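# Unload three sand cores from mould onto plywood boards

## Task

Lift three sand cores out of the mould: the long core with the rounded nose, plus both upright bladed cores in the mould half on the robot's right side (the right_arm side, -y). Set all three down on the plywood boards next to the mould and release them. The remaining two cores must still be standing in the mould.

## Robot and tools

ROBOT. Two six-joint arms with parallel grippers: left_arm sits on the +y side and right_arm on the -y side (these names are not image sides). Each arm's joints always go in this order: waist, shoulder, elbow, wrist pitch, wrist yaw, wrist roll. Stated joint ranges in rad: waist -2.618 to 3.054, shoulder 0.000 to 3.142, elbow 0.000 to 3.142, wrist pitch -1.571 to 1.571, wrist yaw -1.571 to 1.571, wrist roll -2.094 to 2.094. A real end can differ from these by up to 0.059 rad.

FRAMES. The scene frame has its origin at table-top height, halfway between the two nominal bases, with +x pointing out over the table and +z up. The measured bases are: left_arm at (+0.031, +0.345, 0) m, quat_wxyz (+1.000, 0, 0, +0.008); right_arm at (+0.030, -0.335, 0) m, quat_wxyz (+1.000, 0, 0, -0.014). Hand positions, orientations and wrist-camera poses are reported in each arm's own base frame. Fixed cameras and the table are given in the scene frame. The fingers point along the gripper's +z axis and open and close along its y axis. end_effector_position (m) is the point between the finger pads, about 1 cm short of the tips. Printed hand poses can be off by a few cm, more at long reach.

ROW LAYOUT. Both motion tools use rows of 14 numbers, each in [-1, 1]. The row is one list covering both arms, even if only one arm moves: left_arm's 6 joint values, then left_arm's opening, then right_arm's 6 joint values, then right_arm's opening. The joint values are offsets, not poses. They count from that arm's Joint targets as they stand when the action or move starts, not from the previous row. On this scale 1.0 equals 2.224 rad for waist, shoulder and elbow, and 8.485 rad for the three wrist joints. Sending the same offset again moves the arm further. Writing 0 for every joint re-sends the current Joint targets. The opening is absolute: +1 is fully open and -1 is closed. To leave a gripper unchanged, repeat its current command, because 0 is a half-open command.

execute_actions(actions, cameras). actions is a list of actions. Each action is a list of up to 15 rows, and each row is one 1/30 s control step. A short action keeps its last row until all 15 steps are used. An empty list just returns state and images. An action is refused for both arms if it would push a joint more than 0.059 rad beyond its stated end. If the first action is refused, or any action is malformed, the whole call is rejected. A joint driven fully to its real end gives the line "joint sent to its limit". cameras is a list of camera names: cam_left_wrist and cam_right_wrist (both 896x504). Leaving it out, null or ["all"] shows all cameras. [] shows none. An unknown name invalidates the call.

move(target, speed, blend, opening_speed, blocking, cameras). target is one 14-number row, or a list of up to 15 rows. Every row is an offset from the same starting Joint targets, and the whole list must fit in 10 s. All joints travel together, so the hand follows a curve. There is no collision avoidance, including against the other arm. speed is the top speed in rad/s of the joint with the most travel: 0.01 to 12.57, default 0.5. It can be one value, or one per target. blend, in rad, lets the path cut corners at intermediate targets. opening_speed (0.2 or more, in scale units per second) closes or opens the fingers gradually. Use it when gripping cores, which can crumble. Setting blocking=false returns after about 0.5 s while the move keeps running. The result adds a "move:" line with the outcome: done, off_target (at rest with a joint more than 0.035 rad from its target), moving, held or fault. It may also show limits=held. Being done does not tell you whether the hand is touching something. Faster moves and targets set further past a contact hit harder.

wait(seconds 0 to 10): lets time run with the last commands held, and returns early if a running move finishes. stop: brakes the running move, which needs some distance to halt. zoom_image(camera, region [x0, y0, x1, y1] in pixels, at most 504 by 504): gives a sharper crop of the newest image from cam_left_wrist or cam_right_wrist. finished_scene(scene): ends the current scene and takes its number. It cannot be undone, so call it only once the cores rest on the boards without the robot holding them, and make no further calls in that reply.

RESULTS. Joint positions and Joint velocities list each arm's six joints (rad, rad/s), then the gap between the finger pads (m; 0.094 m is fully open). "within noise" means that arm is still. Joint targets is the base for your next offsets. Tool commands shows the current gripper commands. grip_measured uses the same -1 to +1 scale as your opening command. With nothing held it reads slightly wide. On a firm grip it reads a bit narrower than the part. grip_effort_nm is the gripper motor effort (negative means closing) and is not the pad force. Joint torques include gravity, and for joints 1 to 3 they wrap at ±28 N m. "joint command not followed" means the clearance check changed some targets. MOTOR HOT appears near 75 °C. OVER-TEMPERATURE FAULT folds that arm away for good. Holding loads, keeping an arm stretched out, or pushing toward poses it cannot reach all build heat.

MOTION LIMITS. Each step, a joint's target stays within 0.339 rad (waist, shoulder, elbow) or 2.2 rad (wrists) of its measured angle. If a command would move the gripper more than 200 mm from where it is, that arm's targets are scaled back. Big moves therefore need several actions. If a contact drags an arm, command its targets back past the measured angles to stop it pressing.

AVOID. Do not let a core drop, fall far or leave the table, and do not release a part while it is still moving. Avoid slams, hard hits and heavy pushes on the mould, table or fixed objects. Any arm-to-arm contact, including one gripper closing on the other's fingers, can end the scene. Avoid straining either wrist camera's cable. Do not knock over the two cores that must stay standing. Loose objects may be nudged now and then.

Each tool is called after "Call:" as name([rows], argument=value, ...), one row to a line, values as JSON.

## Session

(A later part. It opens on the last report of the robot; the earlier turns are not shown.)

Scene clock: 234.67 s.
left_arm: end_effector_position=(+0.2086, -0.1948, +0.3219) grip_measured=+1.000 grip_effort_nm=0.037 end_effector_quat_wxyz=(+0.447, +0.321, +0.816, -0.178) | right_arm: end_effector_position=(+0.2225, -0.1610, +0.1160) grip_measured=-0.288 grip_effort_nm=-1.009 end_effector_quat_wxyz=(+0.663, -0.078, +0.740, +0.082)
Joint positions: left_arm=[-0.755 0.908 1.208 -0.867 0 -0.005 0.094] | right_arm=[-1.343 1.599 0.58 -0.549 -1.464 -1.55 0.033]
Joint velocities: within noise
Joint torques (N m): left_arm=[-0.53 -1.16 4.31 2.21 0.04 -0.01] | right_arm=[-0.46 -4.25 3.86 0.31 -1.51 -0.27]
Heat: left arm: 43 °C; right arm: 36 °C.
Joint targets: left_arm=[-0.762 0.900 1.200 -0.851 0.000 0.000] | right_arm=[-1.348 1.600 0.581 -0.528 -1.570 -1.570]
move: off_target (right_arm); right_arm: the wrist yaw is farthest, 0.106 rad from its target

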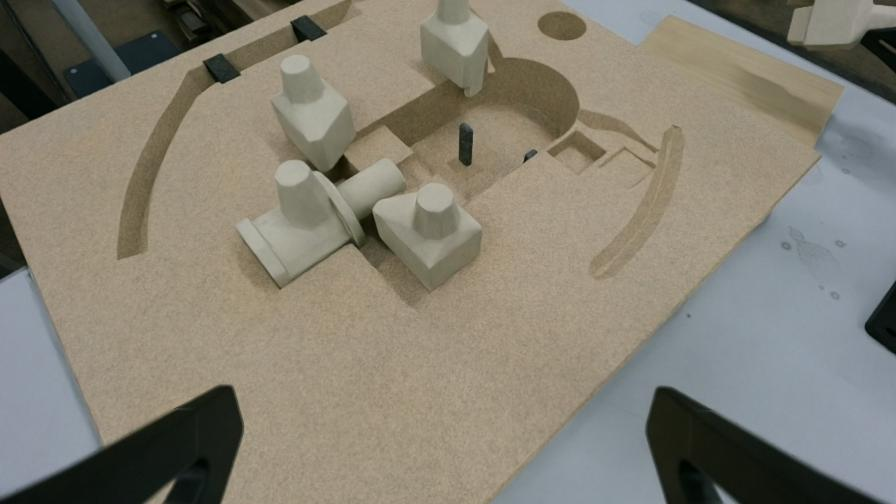

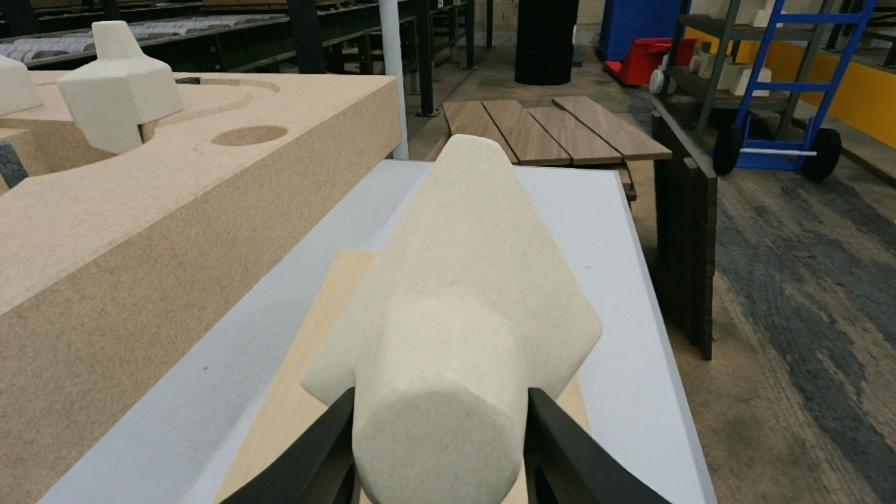

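Call:
move(target=[0,0,0,0,0,0,1,0,0.0764,-0.0207,0.0226,0,0,-0.45], speed=0.15)

Scene clock: 244.73 s.
left_arm: end_effector_position=(+0.2086, -0.1948, +0.3219) grip_measured=+1.000 grip_effort_nm=0.037 end_effector_quat_wxyz=(+0.447, +0.321, +0.816, -0.178) | right_arm: end_effector_position=(+0.2229, -0.1624, +0.0775) grip_measured=-0.288 grip_effort_nm=-1.009 end_effector_quat_wxyz=(+0.663, -0.075, +0.740, +0.086)
Joint positions: left_arm=[-0.755 0.908 1.208 -0.867 0 -0.005 0.094] | right_arm=[-1.343 1.766 0.537 -0.355 -1.464 -1.555 0.033]
Joint velocities: within noise
Joint torques (N m): left_arm=[-0.47 -1.25 4.3 2.2 0.03 -0.01] | right_arm=[-0.47 -4.59 2.84 0.23 -1.52 -0.21]
Heat: left arm: 43 °C; right arm: 35 °C.
Joint targets: left_arm=[-0.762 0.900 1.200 -0.851 0.000 0.000] | right_arm=[-1.348 1.770 0.536 -0.336 -1.570 -1.570]
move: off_target (right_arm); right_arm: the wrist yaw is farthest, 0.106 rad from its target

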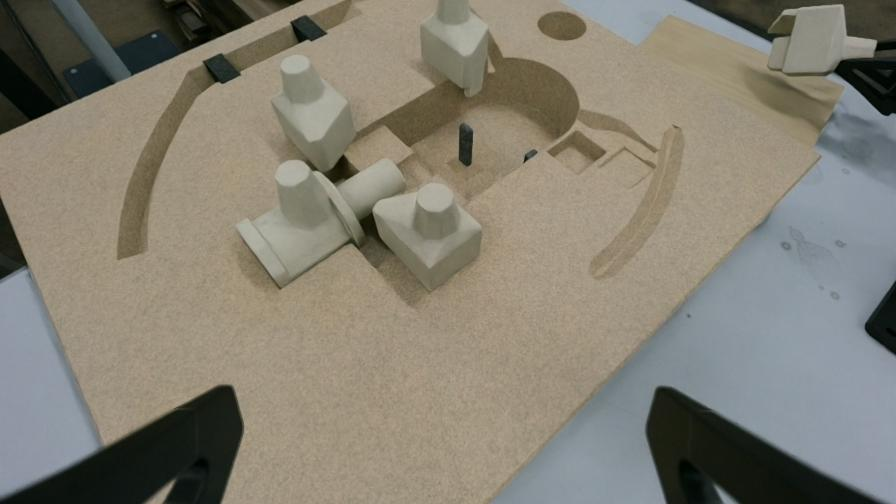

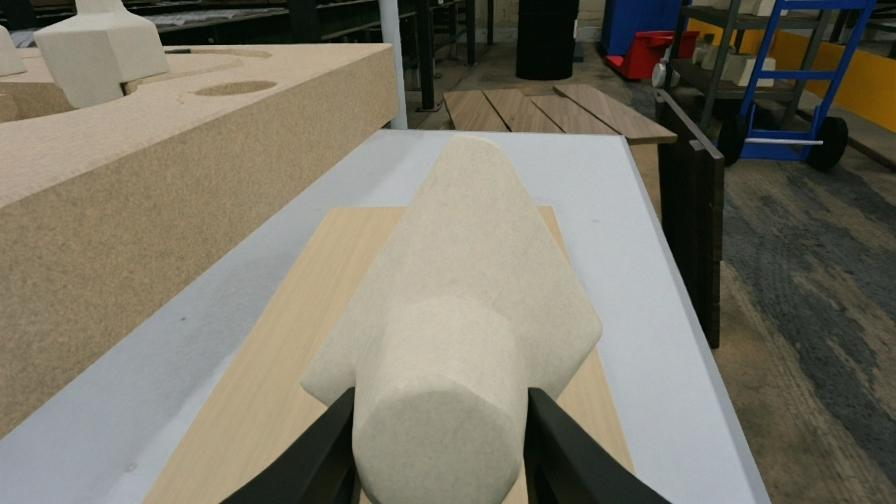

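Call:
zoom_image(camera="cam_left_wrist", region=[746, 0, 896, 120])

Scaled by 3.360.

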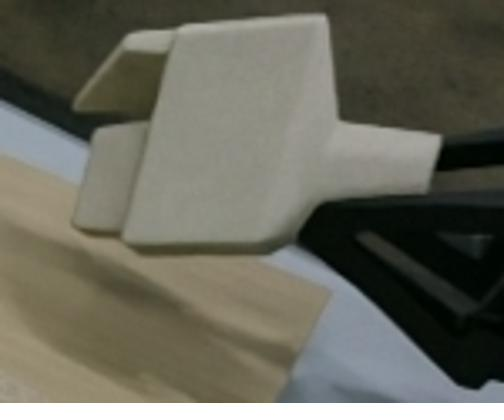

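Call:
move(target=[0,0,0,0,0,0,1,0,0.0315,-0.0054,0.0085,0,0,-0.45], speed=0.12)

Call:
zoom_image(camera="cam_left_wrist", region=[746, 0, 896, 120])

Scene clock: 251.60 s.
left_arm: end_effector_position=(+0.2086, -0.1949, +0.3219) grip_measured=+1.000 grip_effort_nm=0.032 end_effector_quat_wxyz=(+0.447, +0.321, +0.816, -0.178) | right_arm: end_effector_position=(+0.2230, -0.1621, +0.0652) grip_measured=-0.288 grip_effort_nm=-1.004 end_effector_quat_wxyz=(+0.666, -0.072, +0.737, +0.089)
Joint positions: left_arm=[-0.755 0.908 1.208 -0.866 0 -0.005 0.094] | right_arm=[-1.343 1.833 0.527 -0.285 -1.474 -1.556 0.033]
Joint velocities: within noise
Joint torques (N m): left_arm=[-0.54 -1.17 4.37 2.21 0.01 0] | right_arm=[-0.47 -4.57 2.36 0.32 -1.41 -0.19]
Heat: left arm: 43 °C; right arm: 35 °C.
Joint targets: left_arm=[-0.762 0.900 1.200 -0.851 0.000 0.000] | right_arm=[-1.348 1.840 0.523 -0.264 -1.570 -1.570]
move: off_target (right_arm); right_arm: the wrist yaw is farthest, 0.096 rad from its target

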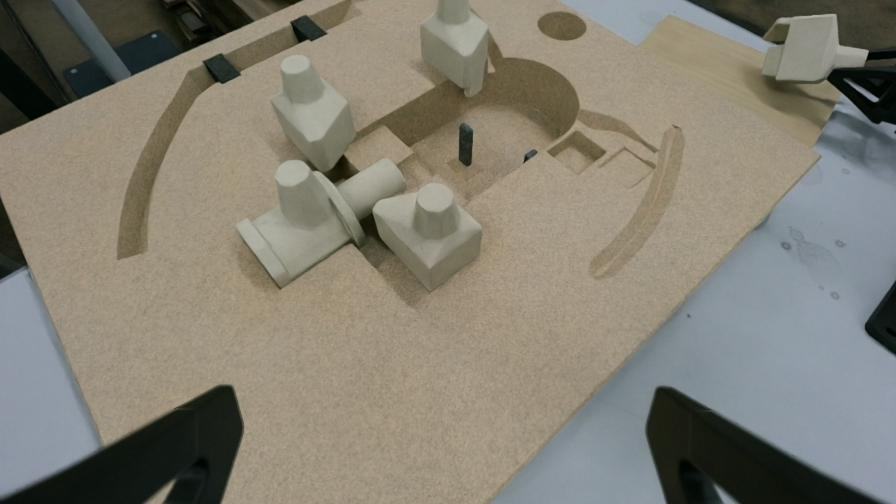

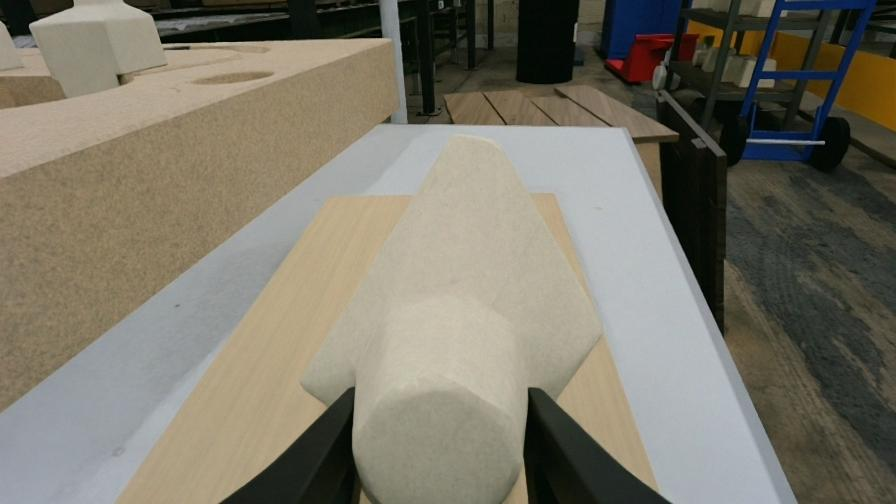

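Scaled by 3.360.

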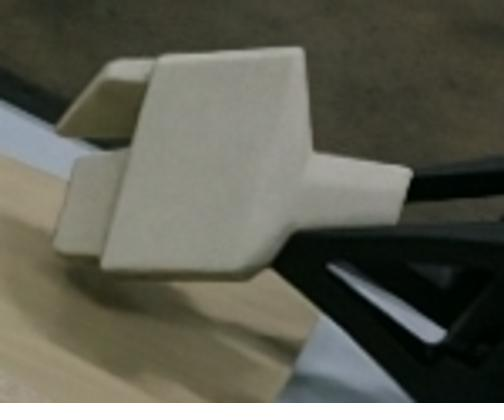

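Call:
move(target=[0,0,0,0,0,0,1,0,0.0315,-0.0045,0.009,0,0,-0.45], speed=0.12)

Call:
zoom_image(camera="cam_left_wrist", region=[746, 0, 896, 120])

Scene clock: 255.60 s.
left_arm: end_effector_position=(+0.2086, -0.1949, +0.3219) grip_measured=+1.000 grip_effort_nm=0.032 end_effector_quat_wxyz=(+0.447, +0.321, +0.816, -0.178) | right_arm: end_effector_position=(+0.2235, -0.1620, +0.0611) grip_measured=-0.288 grip_effort_nm=-1.004 end_effector_quat_wxyz=(+0.685, -0.071, +0.720, +0.090)
Joint positions: left_arm=[-0.755 0.908 1.208 -0.866 0 -0.005 0.094] | right_arm=[-1.343 1.897 0.518 -0.215 -1.524 -1.562 0.033]
Joint velocities: within noise
Joint torques (N m): left_arm=[-0.5 -1.22 4.3 2.22 0.05 0] | right_arm=[-0.53 -4.31 1.96 0.36 -0.92 -0.13]
Heat: left arm: 43 °C; right arm: 35 °C.
Joint targets: left_arm=[-0.762 0.900 1.200 -0.851 0.000 0.000] | right_arm=[-1.348 1.910 0.514 -0.188 -1.570 -1.570]
move: off_target (right_arm); right_arm: the wrist yaw is farthest, 0.046 rad from its target

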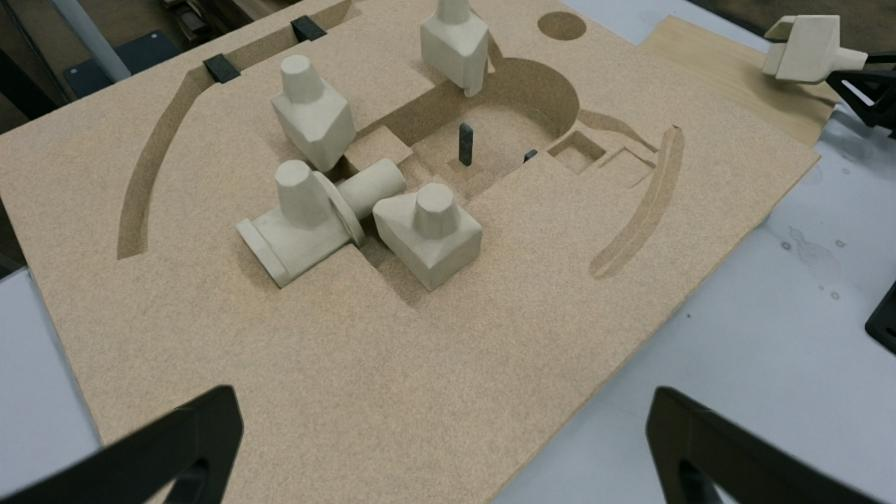

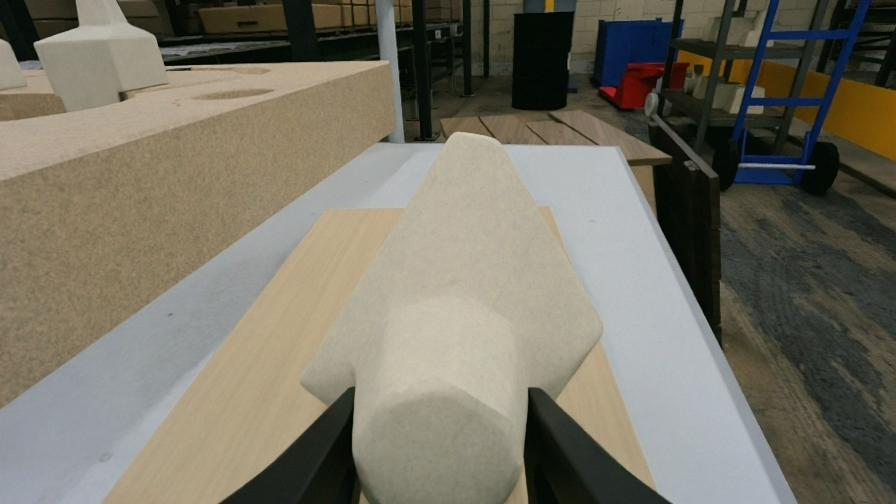

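Scaled by 3.360.

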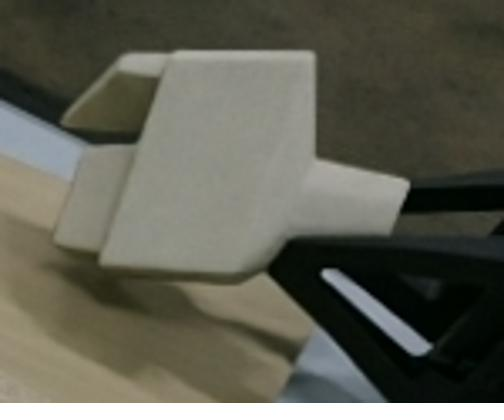

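Call:
move(target=[0,0,0,0,0,0,1,0,0.0315,-0.0045,0.009,0,0,-0.31], speed=0.12)

Call:
zoom_image(camera="cam_left_wrist", region=[746, 0, 896, 120])

Scene clock: 260.40 s.
left_arm: end_effector_position=(+0.2086, -0.1949, +0.3219) grip_measured=+1.000 grip_effort_nm=0.027 end_effector_quat_wxyz=(+0.447, +0.321, +0.816, -0.178) | right_arm: end_effector_position=(+0.2233, -0.1626, +0.0560) grip_measured=-0.289 grip_effort_nm=-1.009 end_effector_quat_wxyz=(+0.701, -0.072, +0.705, +0.087)
Joint positions: left_arm=[-0.755 0.908 1.208 -0.866 0 -0.005 0.094] | right_arm=[-1.346 1.961 0.511 -0.134 -1.568 -1.563 0.033]
Joint velocities: within noise
Joint torques (N m): left_arm=[-0.53 -1.29 4.3 2.2 0.01 0.01] | right_arm=[-0.25 -3.97 1.39 0.32 -0.52 -0.12]
Heat: left arm: 43 °C; right arm: 35 °C.
Joint targets: left_arm=[-0.762 0.900 1.200 -0.851 0.000 0.000] | right_arm=[-1.348 1.980 0.504 -0.112 -1.570 -1.570]
move: done

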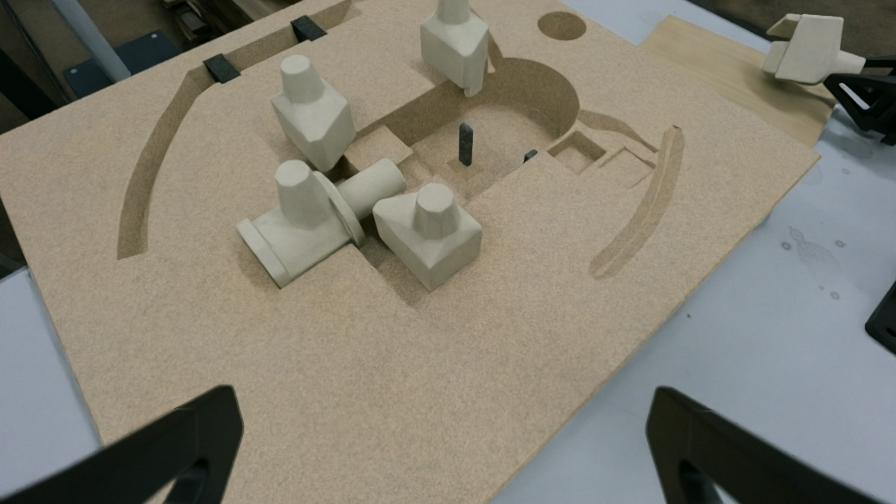

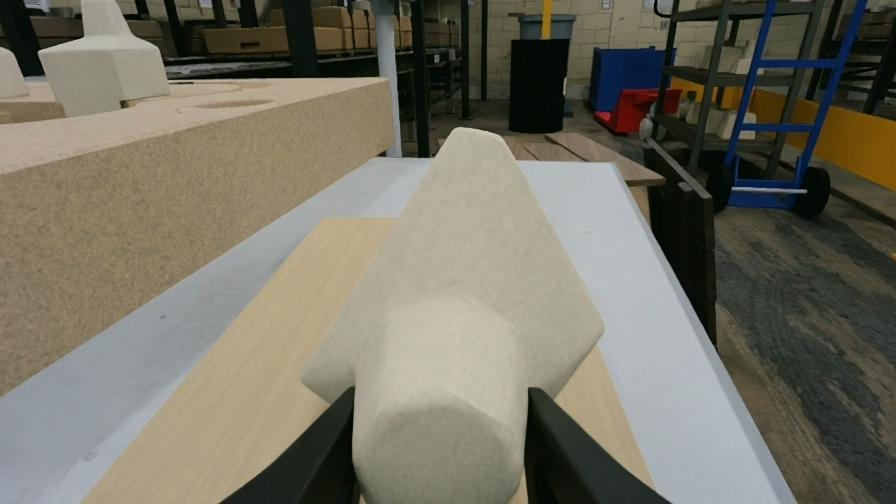

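Scaled by 3.360.

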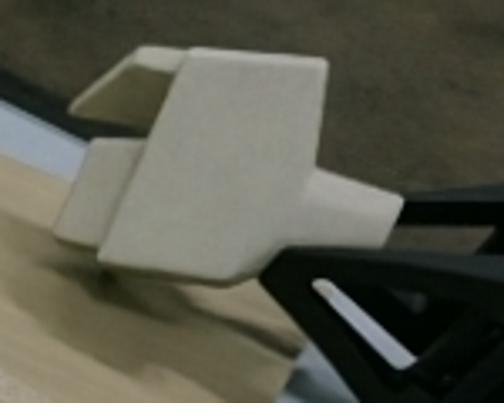

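Call:
move(target=[0,0,0,0,0,0,1,0,0.0315,-0.0045,0.009,0,0,-0.31], speed=0.12)

Call:
zoom_image(camera="cam_left_wrist", region=[746, 0, 896, 120])

Scene clock: 263.77 s.
left_arm: end_effector_position=(+0.2086, -0.1949, +0.3219) grip_measured=+1.000 grip_effort_nm=0.022 end_effector_quat_wxyz=(+0.447, +0.321, +0.816, -0.178) | right_arm: end_effector_position=(+0.2225, -0.1628, +0.0457) grip_measured=-0.295 grip_effort_nm=-0.999 end_effector_quat_wxyz=(+0.706, -0.074, +0.700, +0.082)
Joint positions: left_arm=[-0.755 0.908 1.208 -0.866 0 -0.005 0.094] | right_arm=[-1.35 2.025 0.504 -0.053 -1.581 -1.563 0.033]
Joint velocities: within noise
Joint torques (N m): left_arm=[-0.49 -1.22 4.25 2.2 0.03 -0.02] | right_arm=[0.12 -3.7 0.83 0.29 -0.39 -0.11]
Heat: left arm: 43 °C; right arm: 35 °C.
Joint targets: left_arm=[-0.762 0.900 1.200 -0.851 0.000 0.000] | right_arm=[-1.348 2.050 0.493 -0.035 -1.570 -1.570]
move: done

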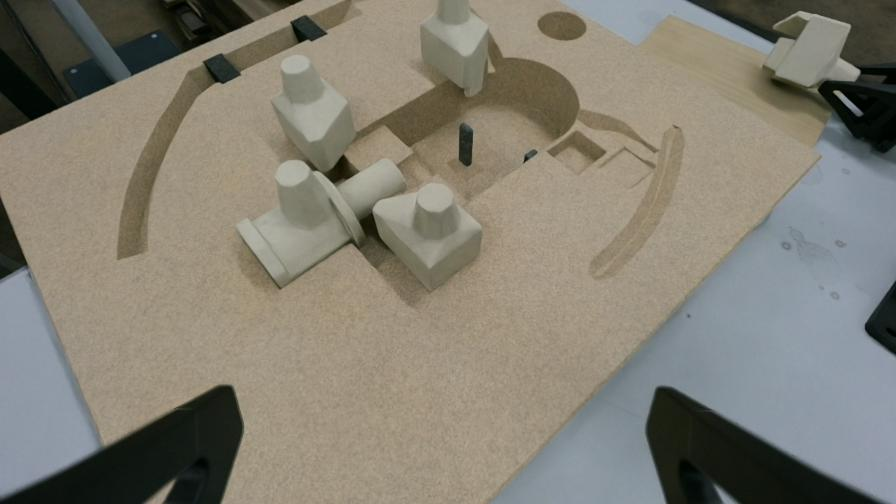

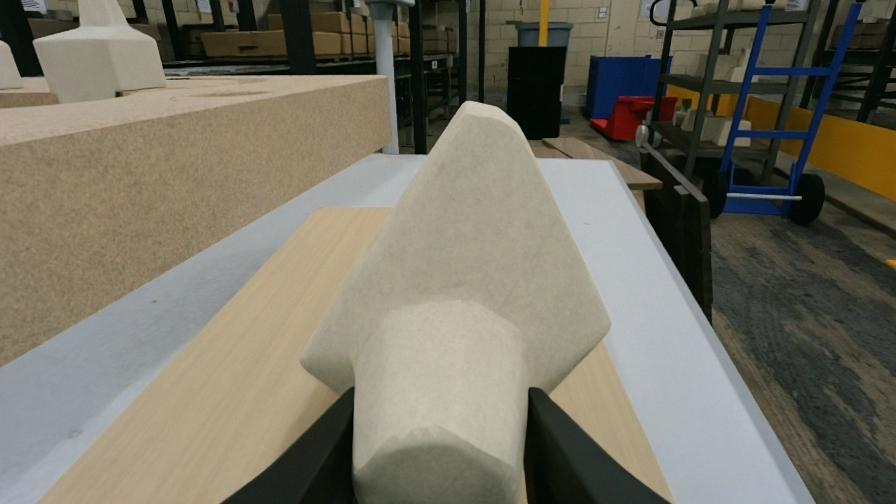

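Scaled by 3.360.

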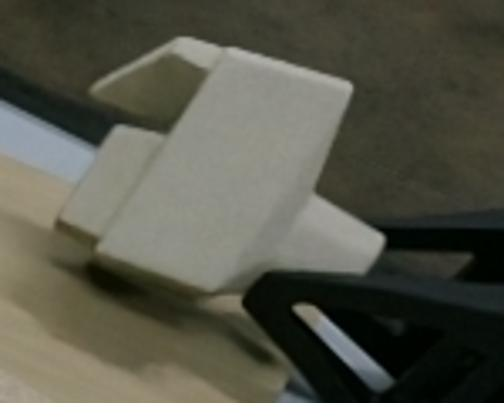

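Call:
move(target=[0,0,0,0,0,0,1,0,0,0,0,0,0,0.1], opening_speed=0.25)

Call:
zoom_image(camera="cam_left_wrist", region=[746, 0, 896, 120])

Scene clock: 268.20 s.
left_arm: end_effector_position=(+0.2086, -0.1949, +0.3219) grip_measured=+1.000 grip_effort_nm=0.027 end_effector_quat_wxyz=(+0.447, +0.321, +0.816, -0.178) | right_arm: end_effector_position=(+0.2220, -0.1611, +0.0367) grip_measured=+0.097 grip_effort_nm=0.183 end_effector_quat_wxyz=(+0.693, -0.077, +0.712, +0.079)
Joint positions: left_arm=[-0.755 0.908 1.208 -0.866 0 -0.005 0.094] | right_arm=[-1.35 2.036 0.499 -0.043 -1.545 -1.574 0.052]
Joint velocities: within noise
Joint torques (N m): left_arm=[-0.44 -1.22 4.33 2.19 0 -0.02] | right_arm=[0.13 -4.55 1.14 0.19 -0.73 0]
Heat: left arm: 43 °C; right arm: 35 °C.
Joint targets: left_arm=[-0.762 0.900 1.200 -0.851 0.000 0.000] | right_arm=[-1.348 2.050 0.494 -0.035 -1.570 -1.570]
move: done

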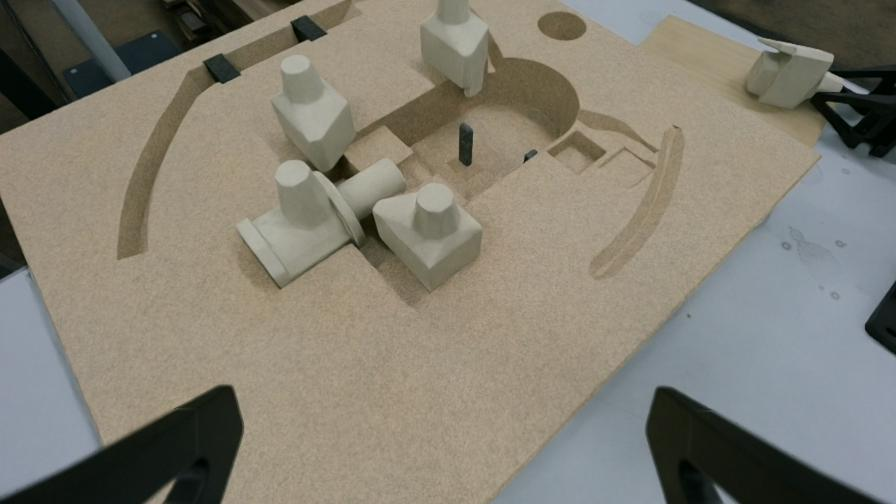

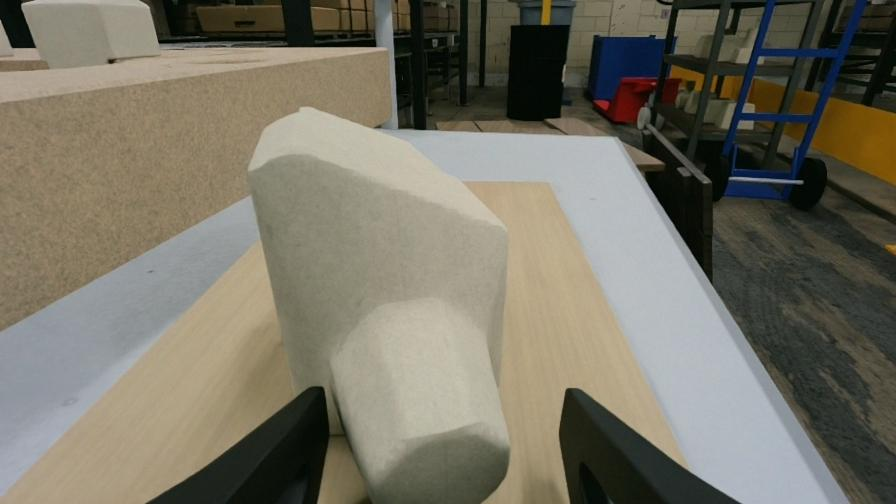

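Scaled by 3.360.

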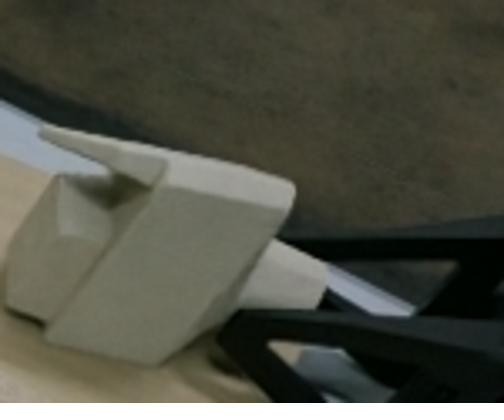

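Call:
move(target=[0,0,0,0,0,0,1,0,0,0,0,0,0,0.5], opening_speed=0.6)

Scene clock: 273.83 s.
left_arm: end_effector_position=(+0.2086, -0.1949, +0.3219) grip_measured=+1.000 grip_effort_nm=0.032 end_effector_quat_wxyz=(+0.447, +0.321, +0.816, -0.178) | right_arm: end_effector_position=(+0.2220, -0.1611, +0.0370) grip_measured=+0.497 grip_effort_nm=0.178 end_effector_quat_wxyz=(+0.694, -0.077, +0.712, +0.079)
Joint positions: left_arm=[-0.755 0.908 1.208 -0.866 0 -0.005 0.094] | right_arm=[-1.35 2.036 0.499 -0.043 -1.546 -1.574 0.07]
Joint velocities: within noise
Joint torques (N m): left_arm=[-0.51 -1.24 4.33 2.21 0.03 0] | right_arm=[0.14 -4.56 1.11 0.19 -0.73 0]
Heat: left arm: 44 °C; right arm: 34 °C.
Joint targets: left_arm=[-0.762 0.900 1.200 -0.851 0.000 0.000] | right_arm=[-1.348 2.050 0.494 -0.035 -1.570 -1.570]
move: done

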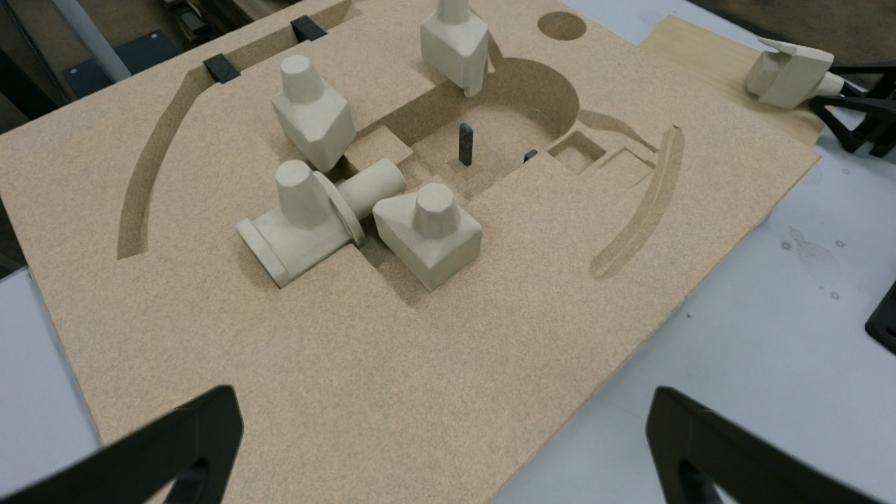

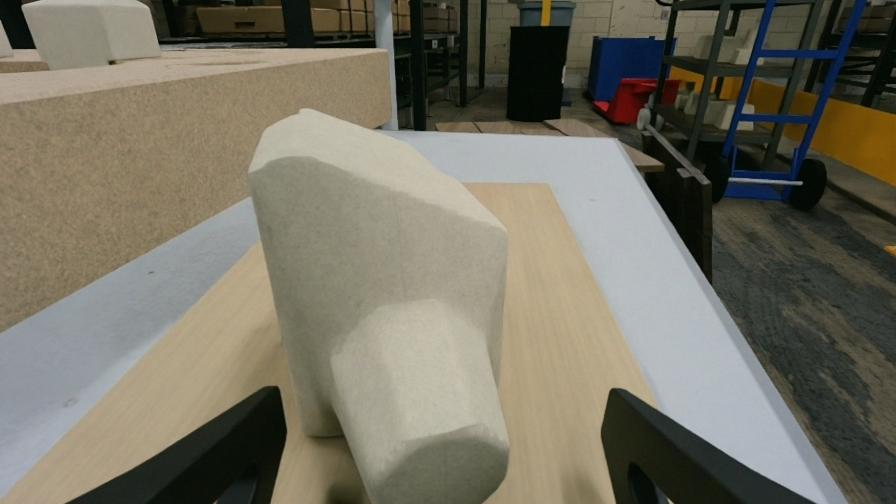

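Call:
move([
  [0,0,0,0,0,0,1,0,-0.2023,0.0391,-0.0581,0,0,0.5],
  [0,0,0,0,0,0,1,0,-0.2941,0.1322,-0.1093,0,0,0.5],
  [0,0,0,0,0,0,1,0.3363,-0.1385,0.6655,-0.1591,0.185,0.185,0.5],
  [0,0,0,0,0,0,1,0.7734,0.0045,0.8255,-0.1444,0.185,0.185,0.5],
], speed=[0.3,0.5,0.8,0.8], blend=0.05)

Scene clock: 285.60 s.
left_arm: end_effector_position=(+0.2086, -0.1949, +0.3219) grip_measured=+1.000 grip_effort_nm=0.027 end_effector_quat_wxyz=(+0.447, +0.321, +0.816, -0.178) | right_arm: end_effector_position=(+0.4580, +0.1830, +0.2580) grip_measured=+0.497 grip_effort_nm=0.173 end_effector_quat_wxyz=(+0.264, -0.184, +0.945, +0.052)
Joint positions: left_arm=[-0.755 0.908 1.208 -0.866 0 -0.005 0.094] | right_arm=[0.376 2.048 2.301 -1.279 -0.005 -0.008 0.07]
Joint velocities: within noise
Joint torques (N m): left_arm=[-0.55 -1.31 4.38 2.19 0.04 0.02] | right_arm=[-0.44 -8.38 7.56 1.12 0.03 0.05]
Heat: left arm: 44 °C; right arm: 34 °C.
Joint targets: left_arm=[-0.762 0.900 1.200 -0.851 0.000 0.000] | right_arm=[0.372 2.060 2.330 -1.261 0.000 0.000]
move: done

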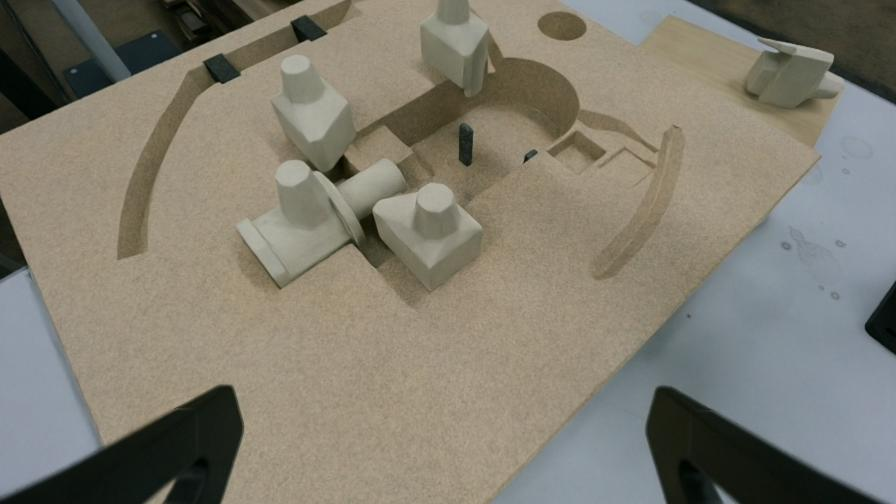

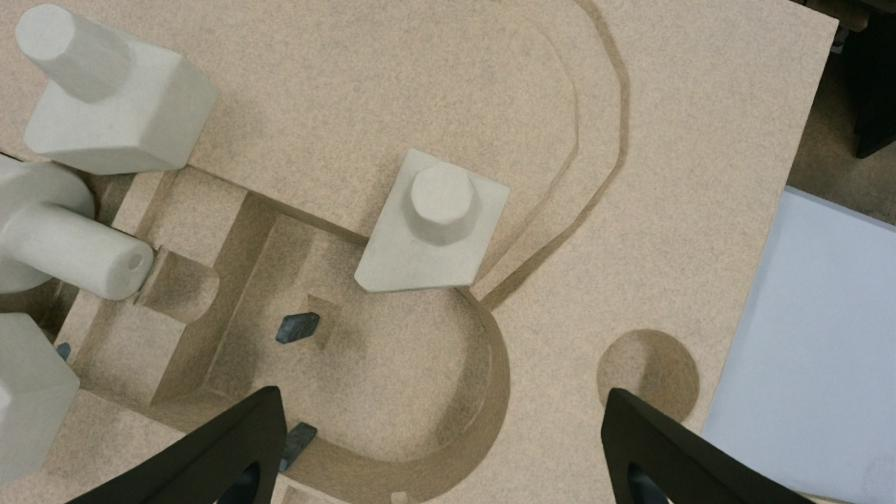

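Call:
move(target=[0,0,0,0,0,0,1,0,0,-0.1506,0.0555,0,0,0.5], speed=0.4, cameras=["cam_right_wrist"])

Scene clock: 296.17 s.
left_arm: end_effector_position=(+0.2086, -0.1949, +0.3219) grip_measured=+1.000 grip_effort_nm=0.032 end_effector_quat_wxyz=(+0.447, +0.321, +0.816, -0.178) | right_arm: end_effector_position=(+0.5131, +0.2048, +0.2118) grip_measured=+0.497 grip_effort_nm=0.173 end_effector_quat_wxyz=(+0.342, -0.180, +0.920, +0.066)
Joint positions: left_arm=[-0.755 0.908 1.208 -0.866 0 -0.005 0.094] | right_arm=[0.376 2.048 2.002 -0.813 -0.005 -0.007 0.07]
Joint velocities: within noise
Joint torques (N m): left_arm=[-0.44 -1.2 4.31 2.19 0.01 0.01] | right_arm=[-0.36 -9.1 5.49 1.33 0.03 0.05]
Heat: left arm: 44 °C; right arm: 36 °C.
Joint targets: left_arm=[-0.762 0.900 1.200 -0.851 0.000 0.000] | right_arm=[0.372 2.060 1.995 -0.790 0.000 0.000]
move: done
Images, in order (width x height): cam_right_wrist 896x504.

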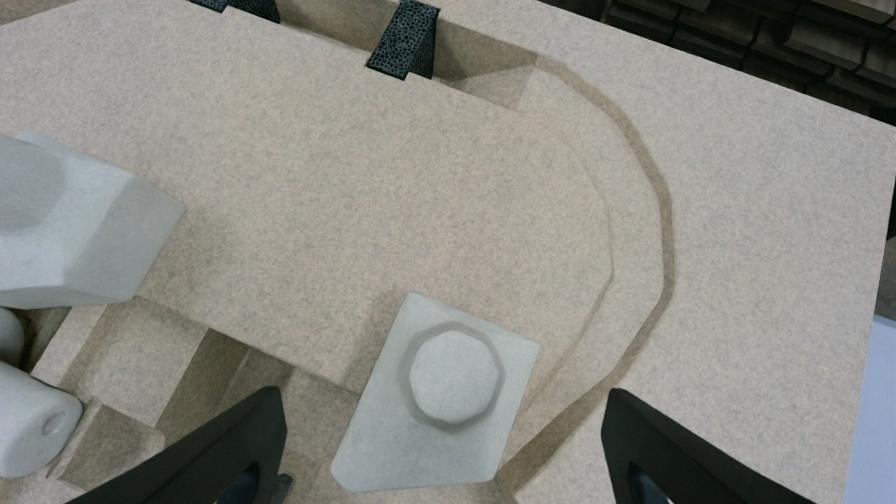

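Call:
move(target=[0,0,0,0,0,0,1,-0.0034,0.0135,-0.0832,0.0203,0,0,0.5], speed=0.3, cameras=["cam_right_wrist"])

Scene clock: 303.40 s.
left_arm: end_effector_position=(+0.2086, -0.1949, +0.3219) grip_measured=+1.000 grip_effort_nm=0.022 end_effector_quat_wxyz=(+0.447, +0.321, +0.816, -0.178) | right_arm: end_effector_position=(+0.5171, +0.2034, +0.1487) grip_measured=+0.497 grip_effort_nm=0.168 end_effector_quat_wxyz=(+0.323, -0.178, +0.927, +0.062)
Joint positions: left_arm=[-0.755 0.908 1.208 -0.866 0 -0.005 0.094] | right_arm=[0.371 2.076 1.818 -0.642 -0.005 -0.007 0.07]
Joint velocities: within noise
Joint torques (N m): left_arm=[-0.55 -1.21 4.37 2.19 0.03 -0.01] | right_arm=[-0.55 -9.21 5.46 1.35 0.04 0.04]
Heat: left arm: 44 °C; right arm: 37 °C.
Joint targets: left_arm=[-0.762 0.900 1.200 -0.851 0.000 0.000] | right_arm=[0.365 2.090 1.810 -0.617 0.000 0.000]
move: done
Images, in order (width x height): cam_right_wrist 896x504.

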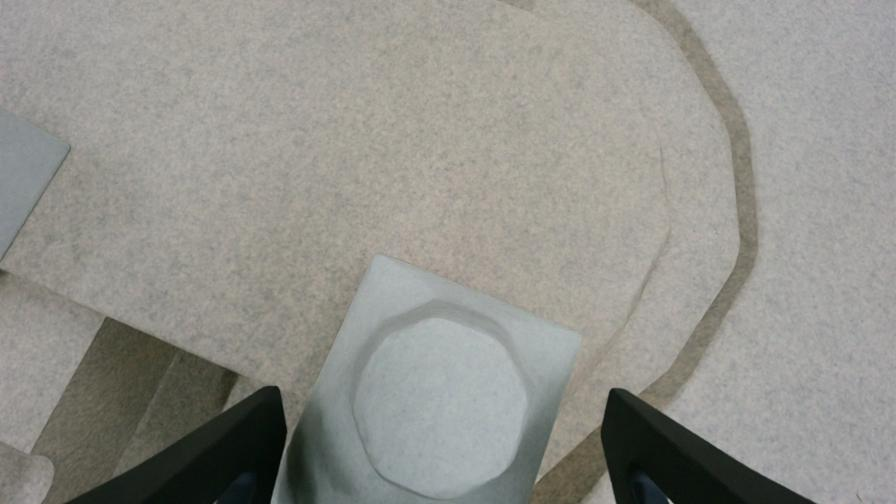

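Call:
move(target=[0,0,0,0,0,0,1,0,0.0236,0.0391,-0.0041,0,0,0.5], speed=0.2, cameras=["cam_right_wrist"])

Call:
move(target=[0,0,0,0,0,0,1,0,0,0,0,0,0,-0.4], opening_speed=0.6)

Scene clock: 309.00 s.
left_arm: end_effector_position=(+0.2086, -0.1949, +0.3219) grip_measured=+1.000 grip_effort_nm=0.037 end_effector_quat_wxyz=(+0.447, +0.321, +0.816, -0.178) | right_arm: end_effector_position=(+0.5267, +0.2072, +0.1404) grip_measured=+0.497 grip_effort_nm=0.168 end_effector_quat_wxyz=(+0.321, -0.178, +0.928, +0.062)
Joint positions: left_arm=[-0.755 0.908 1.208 -0.866 0 -0.005 0.094] | right_arm=[0.371 2.126 1.864 -0.643 -0.005 -0.005 0.07]
Joint velocities: within noise
Joint torques (N m): left_arm=[-0.51 -1.2 4.4 2.2 0.04 -0.01] | right_arm=[-0.62 -9.35 8.61 1 0.06 0.02]
Heat: left arm: 44 °C; right arm: 38 °C.
Joint targets: left_arm=[-0.762 0.900 1.200 -0.851 0.000 0.000] | right_arm=[0.365 2.143 1.897 -0.652 0.000 0.000]
move: done
Images, in order (width x height): cam_right_wrist 896x504.

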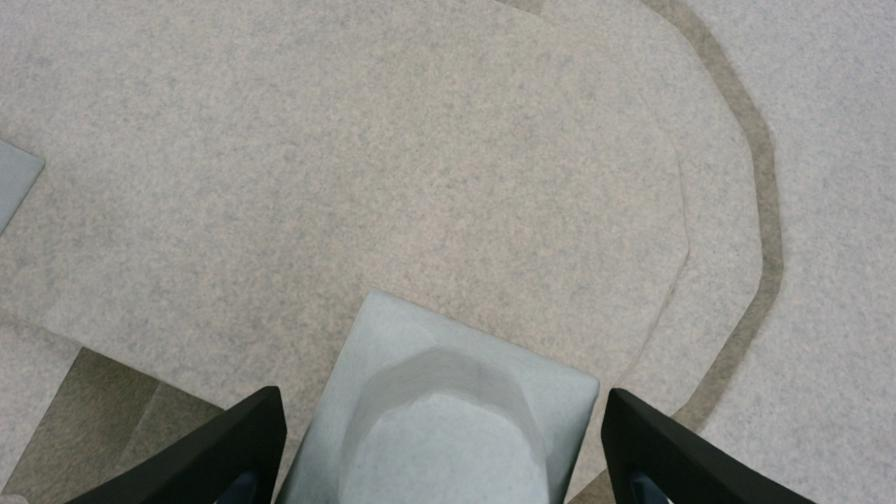

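Scene clock: 310.70 s.
left_arm: end_effector_position=(+0.2086, -0.1949, +0.3219) grip_measured=+1.000 grip_effort_nm=0.032 end_effector_quat_wxyz=(+0.447, +0.321, +0.816, -0.178) | right_arm: end_effector_position=(+0.5277, +0.2075, +0.1422) grip_measured=+0.263 grip_effort_nm=-1.009 end_effector_quat_wxyz=(+0.322, -0.159, +0.931, +0.069)
Joint positions: left_arm=[-0.755 0.908 1.208 -0.866 0 -0.005 0.094] | right_arm=[0.371 2.126 1.868 -0.642 -0.005 0.035 0.059]
Joint velocities: within noise
Joint torques (N m): left_arm=[-0.65 -1.25 4.31 2.22 0.04 -0.01] | right_arm=[-0.61 -9.35 8.38 0.98 0.04 -0.43]
Heat: left arm: 44 °C; right arm: 38 °C.
Joint targets: left_arm=[-0.762 0.900 1.200 -0.851 0.000 0.000] | right_arm=[0.365 2.143 1.897 -0.652 0.000 0.000]
move: done

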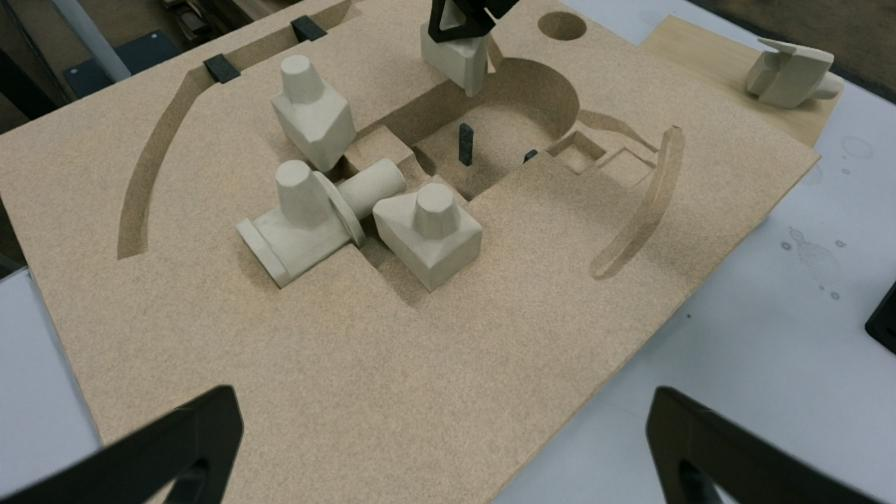

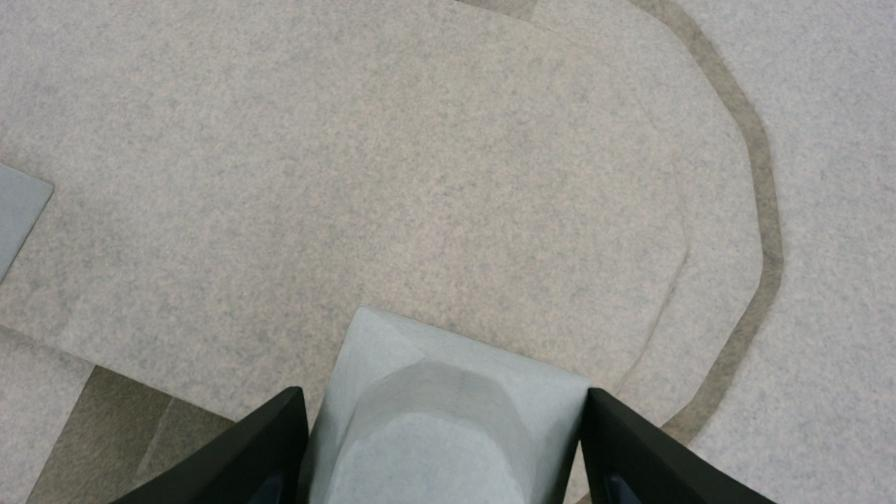

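Call:
move([
  [0,0,0,0,0,0,1,0,0,0,0,0,0,0.6],
  [0,0,0,0,0,0,1,0,-0.0130,0.0135,-0.0035,0,0,0.6],
], speed=0.2, opening_speed=0.6, cameras=["cam_right_wrist"])

Scene clock: 317.70 s.
left_arm: end_effector_position=(+0.2086, -0.1949, +0.3219) grip_measured=+1.000 grip_effort_nm=0.032 end_effector_quat_wxyz=(+0.447, +0.321, +0.816, -0.178) | right_arm: end_effector_position=(+0.5271, +0.2073, +0.1486) grip_measured=+0.597 grip_effort_nm=0.173 end_effector_quat_wxyz=(+0.321, -0.172, +0.929, +0.064)
Joint positions: left_arm=[-0.755 0.908 1.208 -0.866 0 -0.005 0.094] | right_arm=[0.371 2.126 1.895 -0.672 -0.005 0.008 0.075]
Joint velocities: within noise
Joint torques (N m): left_arm=[-0.53 -1.24 4.37 2.19 0.01 0] | right_arm=[-0.62 -11.54 8.59 1.02 0.03 -0.12]
Heat: left arm: 44 °C; right arm: 37 °C.
Joint targets: left_arm=[-0.762 0.900 1.200 -0.851 0.000 0.000] | right_arm=[0.365 2.114 1.927 -0.682 0.000 0.000]
move: done
Images, in order (width x height): cam_right_wrist 896x504.

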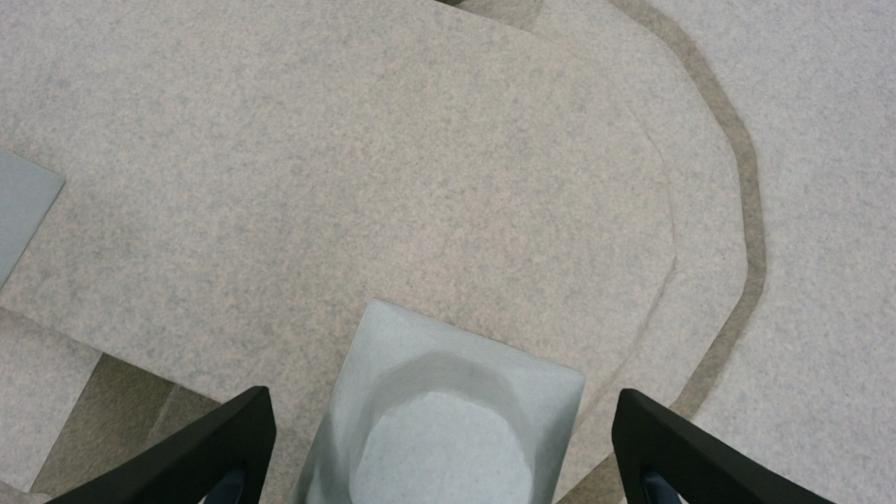

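Call:
move(target=[0,0,0,0,0,0,1,0,-0.003,0.0165,-0.004,0,0,0.6], speed=0.2, cameras=["cam_right_wrist"])

Scene clock: 321.67 s.
left_arm: end_effector_position=(+0.2086, -0.1949, +0.3219) grip_measured=+1.000 grip_effort_nm=0.037 end_effector_quat_wxyz=(+0.447, +0.321, +0.816, -0.178) | right_arm: end_effector_position=(+0.5275, +0.2074, +0.1584) grip_measured=+0.597 grip_effort_nm=0.168 end_effector_quat_wxyz=(+0.323, -0.172, +0.928, +0.064)
Joint positions: left_arm=[-0.755 0.908 1.208 -0.866 0 -0.005 0.094] | right_arm=[0.371 2.126 1.932 -0.706 -0.005 0.007 0.075]
Joint velocities: within noise
Joint torques (N m): left_arm=[-0.55 -1.26 4.4 2.19 0.03 -0.02] | right_arm=[-0.61 -12.12 8.58 1.04 0.03 -0.12]
Heat: left arm: 44 °C; right arm: 38 °C.
Joint targets: left_arm=[-0.762 0.900 1.200 -0.851 0.000 0.000] | right_arm=[0.365 2.107 1.964 -0.716 0.000 0.000]
move: done
Images, in order (width x height): cam_right_wrist 896x504.

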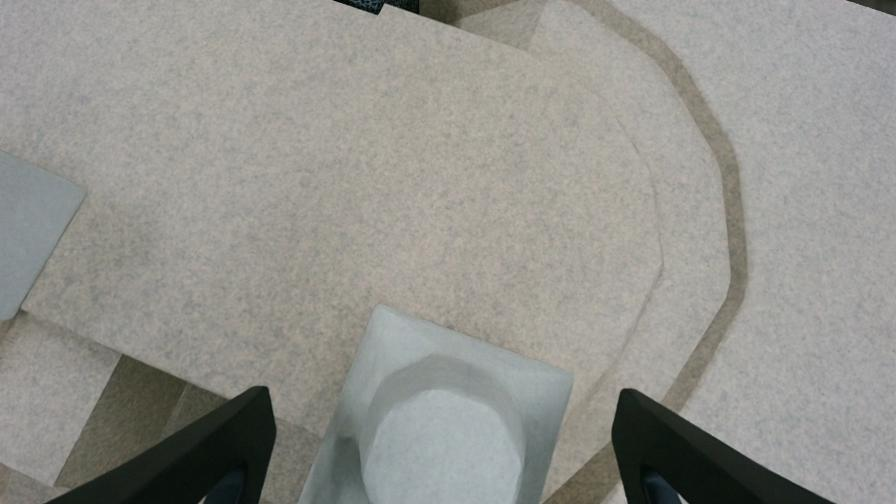

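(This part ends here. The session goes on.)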